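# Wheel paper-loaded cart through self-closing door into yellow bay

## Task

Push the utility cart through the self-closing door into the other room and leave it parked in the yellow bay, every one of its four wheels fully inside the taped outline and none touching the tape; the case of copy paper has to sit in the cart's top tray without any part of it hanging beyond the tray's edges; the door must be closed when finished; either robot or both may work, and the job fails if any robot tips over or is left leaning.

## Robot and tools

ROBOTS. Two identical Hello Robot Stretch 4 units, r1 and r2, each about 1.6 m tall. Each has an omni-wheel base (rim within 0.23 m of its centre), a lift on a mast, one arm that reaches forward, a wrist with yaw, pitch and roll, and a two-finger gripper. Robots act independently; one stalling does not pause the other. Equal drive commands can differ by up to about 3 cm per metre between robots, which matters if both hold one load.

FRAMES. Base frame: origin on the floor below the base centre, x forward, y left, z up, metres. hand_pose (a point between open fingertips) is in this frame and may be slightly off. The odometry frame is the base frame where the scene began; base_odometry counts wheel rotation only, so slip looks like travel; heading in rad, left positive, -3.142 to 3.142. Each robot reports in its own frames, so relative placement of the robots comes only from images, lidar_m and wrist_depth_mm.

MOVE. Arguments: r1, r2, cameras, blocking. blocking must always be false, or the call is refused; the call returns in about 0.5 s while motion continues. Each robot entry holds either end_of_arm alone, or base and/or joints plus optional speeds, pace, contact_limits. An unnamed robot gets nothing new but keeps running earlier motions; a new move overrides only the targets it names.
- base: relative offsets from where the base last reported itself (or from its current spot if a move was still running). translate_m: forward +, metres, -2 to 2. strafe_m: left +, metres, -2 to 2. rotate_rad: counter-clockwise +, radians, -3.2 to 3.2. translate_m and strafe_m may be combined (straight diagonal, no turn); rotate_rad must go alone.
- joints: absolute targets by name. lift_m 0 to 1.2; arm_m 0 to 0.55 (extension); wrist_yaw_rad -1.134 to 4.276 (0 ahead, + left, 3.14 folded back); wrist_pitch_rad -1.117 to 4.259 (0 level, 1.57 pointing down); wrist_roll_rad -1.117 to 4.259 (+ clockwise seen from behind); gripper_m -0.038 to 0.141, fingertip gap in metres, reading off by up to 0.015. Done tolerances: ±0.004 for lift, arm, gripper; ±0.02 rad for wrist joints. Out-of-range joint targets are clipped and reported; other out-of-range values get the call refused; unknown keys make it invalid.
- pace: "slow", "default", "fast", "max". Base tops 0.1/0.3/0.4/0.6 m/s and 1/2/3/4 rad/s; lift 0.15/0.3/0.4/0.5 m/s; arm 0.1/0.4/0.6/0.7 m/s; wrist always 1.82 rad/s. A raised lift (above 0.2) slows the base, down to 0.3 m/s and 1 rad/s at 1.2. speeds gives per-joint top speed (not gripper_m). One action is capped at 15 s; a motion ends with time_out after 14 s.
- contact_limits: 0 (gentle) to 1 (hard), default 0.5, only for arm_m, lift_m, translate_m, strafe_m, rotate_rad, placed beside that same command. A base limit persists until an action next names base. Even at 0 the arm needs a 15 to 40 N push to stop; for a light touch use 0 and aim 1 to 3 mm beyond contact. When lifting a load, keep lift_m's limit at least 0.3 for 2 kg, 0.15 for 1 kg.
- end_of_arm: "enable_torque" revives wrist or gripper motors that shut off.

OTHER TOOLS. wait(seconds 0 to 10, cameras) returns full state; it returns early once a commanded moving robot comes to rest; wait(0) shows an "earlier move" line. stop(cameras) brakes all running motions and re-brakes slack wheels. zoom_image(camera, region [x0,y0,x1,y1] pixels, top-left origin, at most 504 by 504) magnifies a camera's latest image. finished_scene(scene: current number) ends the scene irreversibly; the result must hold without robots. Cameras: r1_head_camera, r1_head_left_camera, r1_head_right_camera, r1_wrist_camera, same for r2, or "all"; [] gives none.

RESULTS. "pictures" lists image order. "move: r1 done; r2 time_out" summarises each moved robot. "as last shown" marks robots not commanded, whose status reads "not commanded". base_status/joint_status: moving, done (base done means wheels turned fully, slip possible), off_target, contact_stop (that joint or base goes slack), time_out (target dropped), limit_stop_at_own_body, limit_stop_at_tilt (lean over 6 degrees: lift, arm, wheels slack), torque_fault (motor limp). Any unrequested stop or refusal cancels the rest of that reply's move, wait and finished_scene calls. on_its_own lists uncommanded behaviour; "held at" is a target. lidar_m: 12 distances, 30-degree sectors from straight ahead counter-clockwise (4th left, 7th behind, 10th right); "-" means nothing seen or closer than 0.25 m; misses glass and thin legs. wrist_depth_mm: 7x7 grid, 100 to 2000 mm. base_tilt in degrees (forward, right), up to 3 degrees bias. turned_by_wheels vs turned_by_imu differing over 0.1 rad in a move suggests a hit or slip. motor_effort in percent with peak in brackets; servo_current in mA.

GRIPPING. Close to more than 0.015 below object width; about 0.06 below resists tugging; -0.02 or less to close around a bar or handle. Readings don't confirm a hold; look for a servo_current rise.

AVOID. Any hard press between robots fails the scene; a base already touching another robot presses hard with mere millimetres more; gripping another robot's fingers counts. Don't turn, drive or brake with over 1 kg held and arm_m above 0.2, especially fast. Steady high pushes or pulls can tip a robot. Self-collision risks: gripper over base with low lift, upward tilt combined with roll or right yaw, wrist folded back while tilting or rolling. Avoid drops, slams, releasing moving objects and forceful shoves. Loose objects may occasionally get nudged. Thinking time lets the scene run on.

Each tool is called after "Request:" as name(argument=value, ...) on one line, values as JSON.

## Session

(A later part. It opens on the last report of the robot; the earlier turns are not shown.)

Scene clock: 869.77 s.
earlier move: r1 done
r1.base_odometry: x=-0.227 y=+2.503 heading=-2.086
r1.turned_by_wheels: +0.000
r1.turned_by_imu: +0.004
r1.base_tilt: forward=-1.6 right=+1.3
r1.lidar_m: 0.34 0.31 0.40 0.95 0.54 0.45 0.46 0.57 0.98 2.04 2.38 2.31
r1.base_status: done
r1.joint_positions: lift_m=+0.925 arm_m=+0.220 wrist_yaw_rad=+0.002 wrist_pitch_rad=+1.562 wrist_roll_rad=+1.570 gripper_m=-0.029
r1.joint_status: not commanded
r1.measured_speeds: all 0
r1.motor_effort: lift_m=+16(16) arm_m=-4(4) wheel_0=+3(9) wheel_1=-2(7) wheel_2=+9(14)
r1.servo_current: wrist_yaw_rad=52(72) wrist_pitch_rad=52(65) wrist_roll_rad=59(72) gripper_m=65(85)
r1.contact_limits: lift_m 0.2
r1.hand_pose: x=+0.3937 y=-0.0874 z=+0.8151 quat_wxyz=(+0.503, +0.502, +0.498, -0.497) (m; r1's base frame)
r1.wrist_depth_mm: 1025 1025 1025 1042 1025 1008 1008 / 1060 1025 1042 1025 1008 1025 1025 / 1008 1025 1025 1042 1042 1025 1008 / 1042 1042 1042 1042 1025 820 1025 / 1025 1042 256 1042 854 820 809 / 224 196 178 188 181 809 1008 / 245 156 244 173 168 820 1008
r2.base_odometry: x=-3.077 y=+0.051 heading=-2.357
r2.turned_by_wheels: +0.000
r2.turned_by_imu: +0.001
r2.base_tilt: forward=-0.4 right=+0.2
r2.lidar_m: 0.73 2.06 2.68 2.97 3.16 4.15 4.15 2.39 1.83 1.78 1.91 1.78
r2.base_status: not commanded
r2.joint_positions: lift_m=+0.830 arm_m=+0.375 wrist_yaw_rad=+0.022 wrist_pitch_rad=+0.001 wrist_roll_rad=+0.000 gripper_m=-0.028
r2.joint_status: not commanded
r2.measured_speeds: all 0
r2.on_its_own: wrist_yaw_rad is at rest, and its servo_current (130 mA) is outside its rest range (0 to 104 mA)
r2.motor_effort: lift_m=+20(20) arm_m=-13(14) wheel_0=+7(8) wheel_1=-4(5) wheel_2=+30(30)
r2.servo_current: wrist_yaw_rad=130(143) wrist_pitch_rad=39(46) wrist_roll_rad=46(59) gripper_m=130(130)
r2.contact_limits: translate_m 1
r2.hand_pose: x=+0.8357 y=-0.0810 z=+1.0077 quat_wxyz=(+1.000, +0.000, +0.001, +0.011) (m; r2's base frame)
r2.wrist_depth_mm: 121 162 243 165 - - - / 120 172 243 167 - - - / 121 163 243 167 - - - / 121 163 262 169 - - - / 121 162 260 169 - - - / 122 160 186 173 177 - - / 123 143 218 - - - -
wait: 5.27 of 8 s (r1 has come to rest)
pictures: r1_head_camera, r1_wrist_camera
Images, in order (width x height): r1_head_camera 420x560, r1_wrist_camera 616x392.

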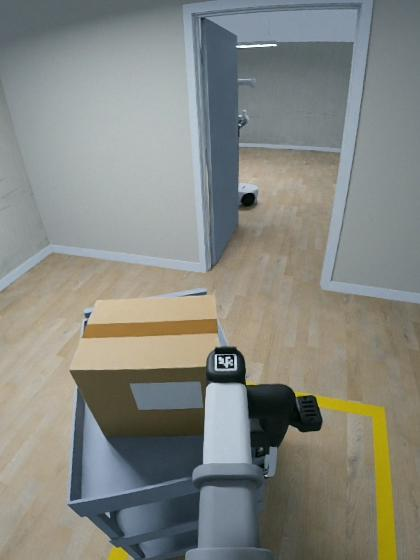

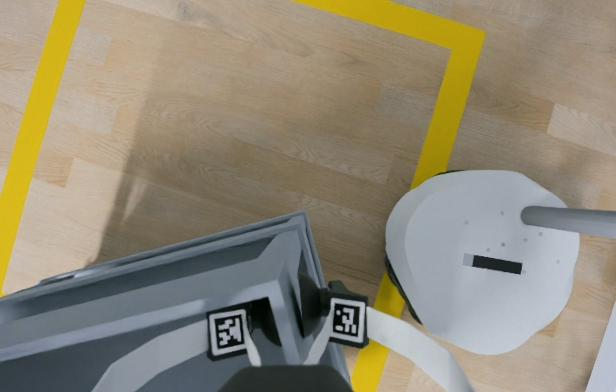

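Request:
move(blocking=false, cameras=[], r1={"base":{"translate_m":-0.1},"pace":"slow"})

Request:
wait(seconds=3, cameras=[])

Request:
move(blocking=false, cameras=[], r1={"joints":{"gripper_m":0.09}})

Request:
wait(seconds=3, cameras=[])

Request:
move(blocking=false, cameras=[], r1={"joints":{"lift_m":1.12}})

Request:
wait(seconds=3, cameras=["r1_head_left_camera","r1_wrist_camera"])

Scene clock: 940.13 s.
move: r1 moving
r1.base_odometry: x=-0.221 y=+2.514 heading=-2.085
r1.turned_by_wheels: +0.001
r1.turned_by_imu: +0.000
r1.base_tilt: forward=-1.6 right=+1.3
r1.lidar_m: 0.35 0.34 0.40 0.91 0.50 0.45 0.45 0.55 0.98 2.05 2.38 2.32
r1.base_status: translate_m moving
r1.joint_positions: lift_m=+0.925 arm_m=+0.220 wrist_yaw_rad=+0.002 wrist_pitch_rad=+1.562 wrist_roll_rad=+1.570 gripper_m=-0.029
r1.joint_status: not commanded
r1.measured_speeds: translate_m=-0.048 strafe_m=+0.000 rotate_rad=+0.001 lift_m=+0.000 arm_m=+0.000 wrist_yaw_rad=+0.000 wrist_pitch_rad=+0.000 wrist_roll_rad=+0.000
r1.motor_effort: lift_m=+15(16) arm_m=-4(4) wheel_0=+2(3) wheel_1=-4(6) wheel_2=+14(14)
r1.servo_current: wrist_yaw_rad=59(65) wrist_pitch_rad=52(59) wrist_roll_rad=52(59) gripper_m=65(78)
r1.contact_limits: lift_m 0.2
r1.hand_pose: x=+0.3937 y=-0.0874 z=+0.8151 quat_wxyz=(+0.503, +0.502, +0.498, -0.497) (m; r1's base frame)
r1.wrist_depth_mm: 1060 1025 1025 1060 1025 1008 1025 / 1025 1042 1025 1042 1025 1042 1025 / 1042 1025 1025 1025 1042 1042 1008 / 1025 1025 1042 1025 1008 809 1025 / 1060 1042 256 1025 866 809 820 / 212 198 182 186 831 820 820 / 246 154 244 174 146 809 1042
r2.base_odometry: x=-3.077 y=+0.051 heading=-2.357
r2.turned_by_wheels: +0.000
r2.turned_by_imu: +0.002
r2.base_tilt: forward=-0.4 right=+0.2
r2.lidar_m: 0.71 2.03 2.71 2.95 3.16 4.15 4.18 2.38 1.83 1.79 1.92 1.77
r2.base_status: not commanded
r2.joint_positions: lift_m=+0.830 arm_m=+0.375 wrist_yaw_rad=+0.022 wrist_pitch_rad=+0.001 wrist_roll_rad=+0.000 gripper_m=-0.028
r2.joint_status: not commanded
r2.measured_speeds: all 0
r2.motor_effort: lift_m=+20(20) arm_m=-13(13) wheel_0=+7(7) wheel_1=-5(5) wheel_2=+29(29)
r2.servo_current: wrist_yaw_rad=137(137) wrist_pitch_rad=46(46) wrist_roll_rad=59(59) gripper_m=117(130)
r2.contact_limits: translate_m 1
r2.hand_pose: x=+0.8357 y=-0.0810 z=+1.0077 quat_wxyz=(+1.000, +0.000, +0.001, +0.011) (m; r2's base frame)
r2.wrist_depth_mm: 121 163 243 165 - - - / 120 172 244 167 - - - / 120 162 243 168 - - - / 121 162 262 169 - - - / 121 162 260 169 - - - / 122 160 185 173 177 - - / 123 144 217 - - - -
pictures: none
No camera images: "cameras" was empty.

Scene clock: 941.90 s.
earlier move: r1 done
r1.base_odometry: x=-0.178 y=+2.590 heading=-2.085
r1.turned_by_wheels: -0.001
r1.turned_by_imu: +0.000
r1.base_tilt: forward=-1.6 right=+1.3
r1.lidar_m: 0.34 0.33 0.40 0.74 0.44 0.35 0.36 0.43 0.84 2.02 2.35 2.39
r1.base_status: done
r1.joint_positions: lift_m=+0.925 arm_m=+0.220 wrist_yaw_rad=+0.002 wrist_pitch_rad=+1.563 wrist_roll_rad=+1.570 gripper_m=-0.029
r1.joint_status: not commanded
r1.measured_speeds: all 0
r1.motor_effort: lift_m=+15(16) arm_m=-4(4) wheel_0=+0(4) wheel_1=-3(6) wheel_2=+7(15)
r1.servo_current: wrist_yaw_rad=39(72) wrist_pitch_rad=52(59) wrist_roll_rad=46(65) gripper_m=72(78)
r1.contact_limits: lift_m 0.2
r1.hand_pose: x=+0.3933 y=-0.0874 z=+0.8151 quat_wxyz=(+0.503, +0.501, +0.499, -0.497) (m; r1's base frame)
r1.wrist_depth_mm: 1060 1025 1042 1042 1025 1025 1008 / 1060 1060 1025 1042 1008 1008 1025 / 1042 1060 1025 1060 1042 1008 1008 / 1042 1025 1025 1060 1025 809 1008 / 1025 1042 258 1025 820 820 820 / 225 197 179 189 181 820 991 / 245 156 243 173 1025 820 1042
r2.base_odometry: x=-3.077 y=+0.051 heading=-2.357
r2.turned_by_wheels: +0.000
r2.turned_by_imu: +0.000
r2.base_tilt: forward=-0.4 right=+0.2
r2.lidar_m: 0.70 2.07 2.72 2.94 3.16 4.18 4.16 2.37 1.82 1.78 1.92 1.75
r2.base_status: not commanded
r2.joint_positions: lift_m=+0.830 arm_m=+0.375 wrist_yaw_rad=+0.022 wrist_pitch_rad=+0.001 wrist_roll_rad=+0.000 gripper_m=-0.028
r2.joint_status: not commanded
r2.measured_speeds: all 0
r2.on_its_own: wrist_yaw_rad is at rest, and its servo_current (130 mA) is outside its rest range (0 to 104 mA)
r2.motor_effort: lift_m=+20(20) arm_m=-13(14) wheel_0=+7(7) wheel_1=-4(5) wheel_2=+29(30)
r2.servo_current: wrist_yaw_rad=130(150) wrist_pitch_rad=33(46) wrist_roll_rad=46(59) gripper_m=124(130)
r2.contact_limits: translate_m 1
r2.hand_pose: x=+0.8357 y=-0.0810 z=+1.0077 quat_wxyz=(+1.000, +0.000, +0.001, +0.011) (m; r2's base frame)
r2.wrist_depth_mm: 121 162 243 165 - - - / 120 172 243 167 - - - / 121 163 243 167 - - - / 121 162 262 168 - - - / 121 161 260 169 - - - / 122 160 185 172 176 - - / 123 143 217 - - - -
wait: 1.77 of 3 s (r1 has come to rest)
pictures: none
No camera images: "cameras" was empty.

Scene clock: 942.40 s.
move: r1 moving
r1.base_odometry: x=-0.178 y=+2.590 heading=-2.085
r1.turned_by_wheels: +0.000
r1.turned_by_imu: +0.000
r1.base_tilt: forward=-1.6 right=+1.3
r1.lidar_m: 0.34 0.35 0.38 0.73 0.44 0.35 0.37 0.44 0.83 2.02 2.36 2.42
r1.base_status: not commanded
r1.joint_positions: lift_m=+0.925 arm_m=+0.220 wrist_yaw_rad=+0.002 wrist_pitch_rad=+1.563 wrist_roll_rad=+1.570 gripper_m=-0.004
r1.joint_status: gripper_m moving
r1.measured_speeds: all 0
r1.motor_effort: lift_m=+16(16) arm_m=-4(4) wheel_0=+0(1) wheel_1=-3(3) wheel_2=+7(7)
r1.servo_current: wrist_yaw_rad=46(72) wrist_pitch_rad=46(59) wrist_roll_rad=52(65) gripper_m=59(65)
r1.contact_limits: lift_m 0.2
r1.hand_pose: x=+0.3933 y=-0.0874 z=+0.8151 quat_wxyz=(+0.503, +0.501, +0.499, -0.497) (m; r1's base frame)
r1.wrist_depth_mm: 1025 1025 1025 1008 1025 1025 1025 / 1060 1042 1042 1025 1025 1025 1042 / 1025 1025 1042 1042 1042 1042 1025 / 1042 1042 1042 1025 1042 809 1008 / 1042 1025 262 1042 809 809 820 / 224 196 180 191 809 831 991 / 245 245 244 167 154 809 1025
r2.base_odometry: x=-3.077 y=+0.051 heading=-2.357
r2.turned_by_wheels: +0.000
r2.turned_by_imu: +0.000
r2.base_tilt: forward=-0.3 right=+0.2
r2.lidar_m: 0.72 2.06 2.71 2.93 3.15 4.18 4.14 2.37 1.84 1.77 1.89 1.78
r2.base_status: not commanded
r2.joint_positions: lift_m=+0.830 arm_m=+0.375 wrist_yaw_rad=+0.022 wrist_pitch_rad=+0.001 wrist_roll_rad=+0.000 gripper_m=-0.028
r2.joint_status: not commanded
r2.measured_speeds: all 0
r2.motor_effort: lift_m=+20(20) arm_m=-13(13) wheel_0=+7(7) wheel_1=-4(5) wheel_2=+29(30)
r2.servo_current: wrist_yaw_rad=117(137) wrist_pitch_rad=39(46) wrist_roll_rad=52(52) gripper_m=124(124)
r2.contact_limits: translate_m 1
r2.hand_pose: x=+0.8357 y=-0.0810 z=+1.0077 quat_wxyz=(+1.000, +0.000, +0.001, +0.011) (m; r2's base frame)
r2.wrist_depth_mm: 121 163 244 165 - - - / 120 172 243 167 - - - / 121 163 243 168 - - - / 121 162 263 168 - - - / 121 161 259 169 - - - / 122 160 185 173 176 - - / 123 143 216 - - - -
pictures: none
No camera images: "cameras" was empty.

Scene clock: 943.80 s.
earlier move: r1 done
r1.base_odometry: x=-0.178 y=+2.590 heading=-2.086
r1.turned_by_wheels: +0.000
r1.turned_by_imu: +0.000
r1.base_tilt: forward=-1.6 right=+1.2
r1.lidar_m: 0.34 0.34 0.40 0.74 0.43 0.36 0.36 0.45 0.82 2.02 2.35 2.41
r1.base_status: not commanded
r1.joint_positions: lift_m=+0.925 arm_m=+0.220 wrist_yaw_rad=+0.002 wrist_pitch_rad=+1.572 wrist_roll_rad=+1.570 gripper_m=+0.090
r1.joint_status: all done
r1.measured_speeds: all 0
r1.motor_effort: lift_m=+15(16) arm_m=-2(4) wheel_0=+1(1) wheel_1=-3(3) wheel_2=+5(7)
r1.servo_current: wrist_yaw_rad=52(78) wrist_pitch_rad=39(59) wrist_roll_rad=65(65) gripper_m=33(85)
r1.contact_limits: lift_m 0.2
r1.hand_pose: x=+0.3908 y=-0.0874 z=+0.8151 quat_wxyz=(+0.500, +0.499, +0.501, -0.500) (m; r1's base frame)
r1.wrist_depth_mm: 1025 1025 1008 1025 1042 1060 1042 / 1042 1025 1008 1025 1025 1042 1042 / 1025 1025 1008 1025 1042 1042 1042 / 1025 1025 1025 1060 842 831 1042 / 1008 1025 347 1025 831 831 831 / 226 188 178 229 194 831 1060 / 240 240 242 143 1025 1042 1042
r2.base_odometry: x=-3.077 y=+0.051 heading=-2.357
r2.turned_by_wheels: +0.000
r2.turned_by_imu: +0.000
r2.base_tilt: forward=-0.4 right=+0.2
r2.lidar_m: 0.72 2.03 2.72 2.95 3.19 4.16 4.18 2.37 1.83 1.78 1.92 1.78
r2.base_status: not commanded
r2.joint_positions: lift_m=+0.830 arm_m=+0.375 wrist_yaw_rad=+0.022 wrist_pitch_rad=+0.001 wrist_roll_rad=+0.000 gripper_m=-0.028
r2.joint_status: not commanded
r2.measured_speeds: all 0
r2.on_its_own: wrist_yaw_rad is at rest, and its servo_current (130 mA) is outside its rest range (0 to 104 mA)
r2.motor_effort: lift_m=+20(20) arm_m=-13(14) wheel_0=+7(7) wheel_1=-4(5) wheel_2=+30(30)
r2.servo_current: wrist_yaw_rad=130(143) wrist_pitch_rad=39(46) wrist_roll_rad=39(59) gripper_m=124(137)
r2.contact_limits: translate_m 1
r2.hand_pose: x=+0.8357 y=-0.0810 z=+1.0077 quat_wxyz=(+1.000, +0.000, +0.001, +0.011) (m; r2's base frame)
r2.wrist_depth_mm: 121 163 244 165 - - - / 120 172 242 167 - - - / 121 163 243 168 - - - / 121 163 262 169 - - - / 121 161 260 170 - - - / 122 160 186 172 177 - - / 123 143 218 - - - -
wait: 1.40 of 3 s (r1 has come to rest)
pictures: none
No camera images: "cameras" was empty.

Scene clock: 944.30 s.
move: r1 moving
r1.base_odometry: x=-0.178 y=+2.590 heading=-2.086
r1.turned_by_wheels: +0.000
r1.turned_by_imu: +0.000
r1.base_tilt: forward=-1.6 right=+1.3
r1.lidar_m: 0.33 0.34 0.39 0.74 0.42 0.37 0.36 0.44 0.86 2.02 2.35 2.41
r1.base_status: not commanded
r1.joint_positions: lift_m=+0.962 arm_m=+0.220 wrist_yaw_rad=+0.002 wrist_pitch_rad=+1.573 wrist_roll_rad=+1.570 gripper_m=+0.090
r1.joint_status: lift_m moving
r1.measured_speeds: translate_m=+0.000 strafe_m=+0.000 rotate_rad=+0.000 lift_m=+0.146 arm_m=+0.000 wrist_yaw_rad=+0.000 wrist_pitch_rad=+0.000 wrist_roll_rad=+0.000
r1.motor_effort: lift_m=+27(28) arm_m=-2(2) wheel_0=+1(1) wheel_1=-2(3) wheel_2=+4(5)
r1.servo_current: wrist_yaw_rad=52(52) wrist_pitch_rad=46(46) wrist_roll_rad=46(65) gripper_m=39(46)
r1.hand_pose: x=+0.3904 y=-0.0874 z=+0.8523 quat_wxyz=(+0.500, +0.499, +0.501, -0.500) (m; r1's base frame)
r1.wrist_depth_mm: 1060 1060 1060 1078 1042 1060 1078 / 1025 1042 1060 1042 1078 1078 1060 / 1042 1060 1042 1060 1060 1078 1098 / 1042 1042 1042 1042 891 866 1078 / 1042 1042 251 1078 854 854 866 / 234 267 200 231 196 866 1078 / 268 268 271 144 1060 1078 -
r2.base_odometry: x=-3.077 y=+0.051 heading=-2.357
r2.turned_by_wheels: +0.000
r2.turned_by_imu: +0.000
r2.base_tilt: forward=-0.4 right=+0.2
r2.lidar_m: 0.73 2.04 2.72 2.97 3.17 4.19 4.18 2.38 1.81 1.78 1.91 1.77
r2.base_status: not commanded
r2.joint_positions: lift_m=+0.830 arm_m=+0.375 wrist_yaw_rad=+0.022 wrist_pitch_rad=+0.001 wrist_roll_rad=+0.000 gripper_m=-0.028
r2.joint_status: not commanded
r2.measured_speeds: all 0
r2.motor_effort: lift_m=+20(20) arm_m=-13(13) wheel_0=+7(7) wheel_1=-5(5) wheel_2=+29(30)
r2.servo_current: wrist_yaw_rad=130(137) wrist_pitch_rad=46(52) wrist_roll_rad=46(59) gripper_m=130(130)
r2.contact_limits: translate_m 1
r2.hand_pose: x=+0.8357 y=-0.0810 z=+1.0077 quat_wxyz=(+1.000, +0.000, +0.001, +0.011) (m; r2's base frame)
r2.wrist_depth_mm: 121 163 243 165 - - - / 120 172 243 167 - - - / 121 163 243 167 - - - / 121 163 262 169 - - - / 121 161 260 169 - - - / 122 160 186 172 177 - - / 123 143 217 - - - -
pictures: none
No camera images: "cameras" was empty.

Scene clock: 945.70 s.
earlier move: r1 done
r1.base_odometry: x=-0.178 y=+2.590 heading=-2.086
r1.turned_by_wheels: +0.000
r1.turned_by_imu: +0.000
r1.base_tilt: forward=-1.6 right=+1.3
r1.lidar_m: 0.34 0.34 0.40 0.75 0.43 0.36 0.38 0.45 0.85 2.01 2.35 2.42
r1.base_status: not commanded
r1.joint_positions: lift_m=+1.120 arm_m=+0.220 wrist_yaw_rad=+0.002 wrist_pitch_rad=+1.572 wrist_roll_rad=+1.570 gripper_m=+0.090
r1.joint_status: all done
r1.measured_speeds: all 0
r1.motor_effort: lift_m=+24(28) arm_m=+0(2) wheel_0=+0(2) wheel_1=-1(3) wheel_2=+1(5)
r1.servo_current: wrist_yaw_rad=39(72) wrist_pitch_rad=33(46) wrist_roll_rad=59(72) gripper_m=46(46)
r1.hand_pose: x=+0.3907 y=-0.0874 z=+1.0093 quat_wxyz=(+0.500, +0.499, +0.501, -0.500) (m; r1's base frame)
r1.wrist_depth_mm: 1205 1182 1229 1229 1205 1229 1229 / 1229 1229 1229 1229 1205 1205 1205 / 1229 1229 1229 1229 1229 1229 1229 / 1229 1182 1205 1205 1025 1008 1160 / 1255 1229 436 609 1008 1008 1229 / 433 433 221 433 195 1229 - / 407 345 415 144 1205 1229 -
r2.base_odometry: x=-3.077 y=+0.051 heading=-2.357
r2.turned_by_wheels: +0.000
r2.turned_by_imu: +0.000
r2.base_tilt: forward=-0.4 right=+0.2
r2.lidar_m: 0.72 2.06 2.72 2.95 3.14 4.14 4.12 2.37 1.82 1.77 1.92 1.76
r2.base_status: not commanded
r2.joint_positions: lift_m=+0.830 arm_m=+0.375 wrist_yaw_rad=+0.022 wrist_pitch_rad=+0.001 wrist_roll_rad=+0.000 gripper_m=-0.028
r2.joint_status: not commanded
r2.measured_speeds: all 0
r2.on_its_own: wrist_yaw_rad is at rest, and its servo_current (137 mA) is outside its rest range (0 to 104 mA)
r2.motor_effort: lift_m=+20(20) arm_m=-13(13) wheel_0=+7(7) wheel_1=-4(5) wheel_2=+29(30)
r2.servo_current: wrist_yaw_rad=137(143) wrist_pitch_rad=39(52) wrist_roll_rad=39(65) gripper_m=124(130)
r2.contact_limits: translate_m 1
r2.hand_pose: x=+0.8357 y=-0.0810 z=+1.0077 quat_wxyz=(+1.000, +0.000, +0.001, +0.011) (m; r2's base frame)
r2.wrist_depth_mm: 120 163 244 165 - - - / 120 172 242 167 - - - / 120 163 242 167 - - - / 121 162 262 169 - - - / 121 162 260 169 - - - / 122 160 186 172 176 - - / 123 144 217 - - - -
wait: 1.40 of 3 s (r1 has come to rest)
pictures: r1_head_left_camera, r1_wrist_camera
Images, in order (width x height): r1_head_left_camera 420x672, r1_wrist_camera 616x392.

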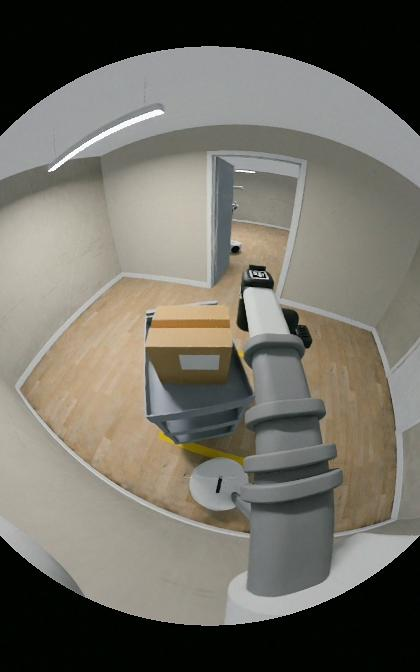

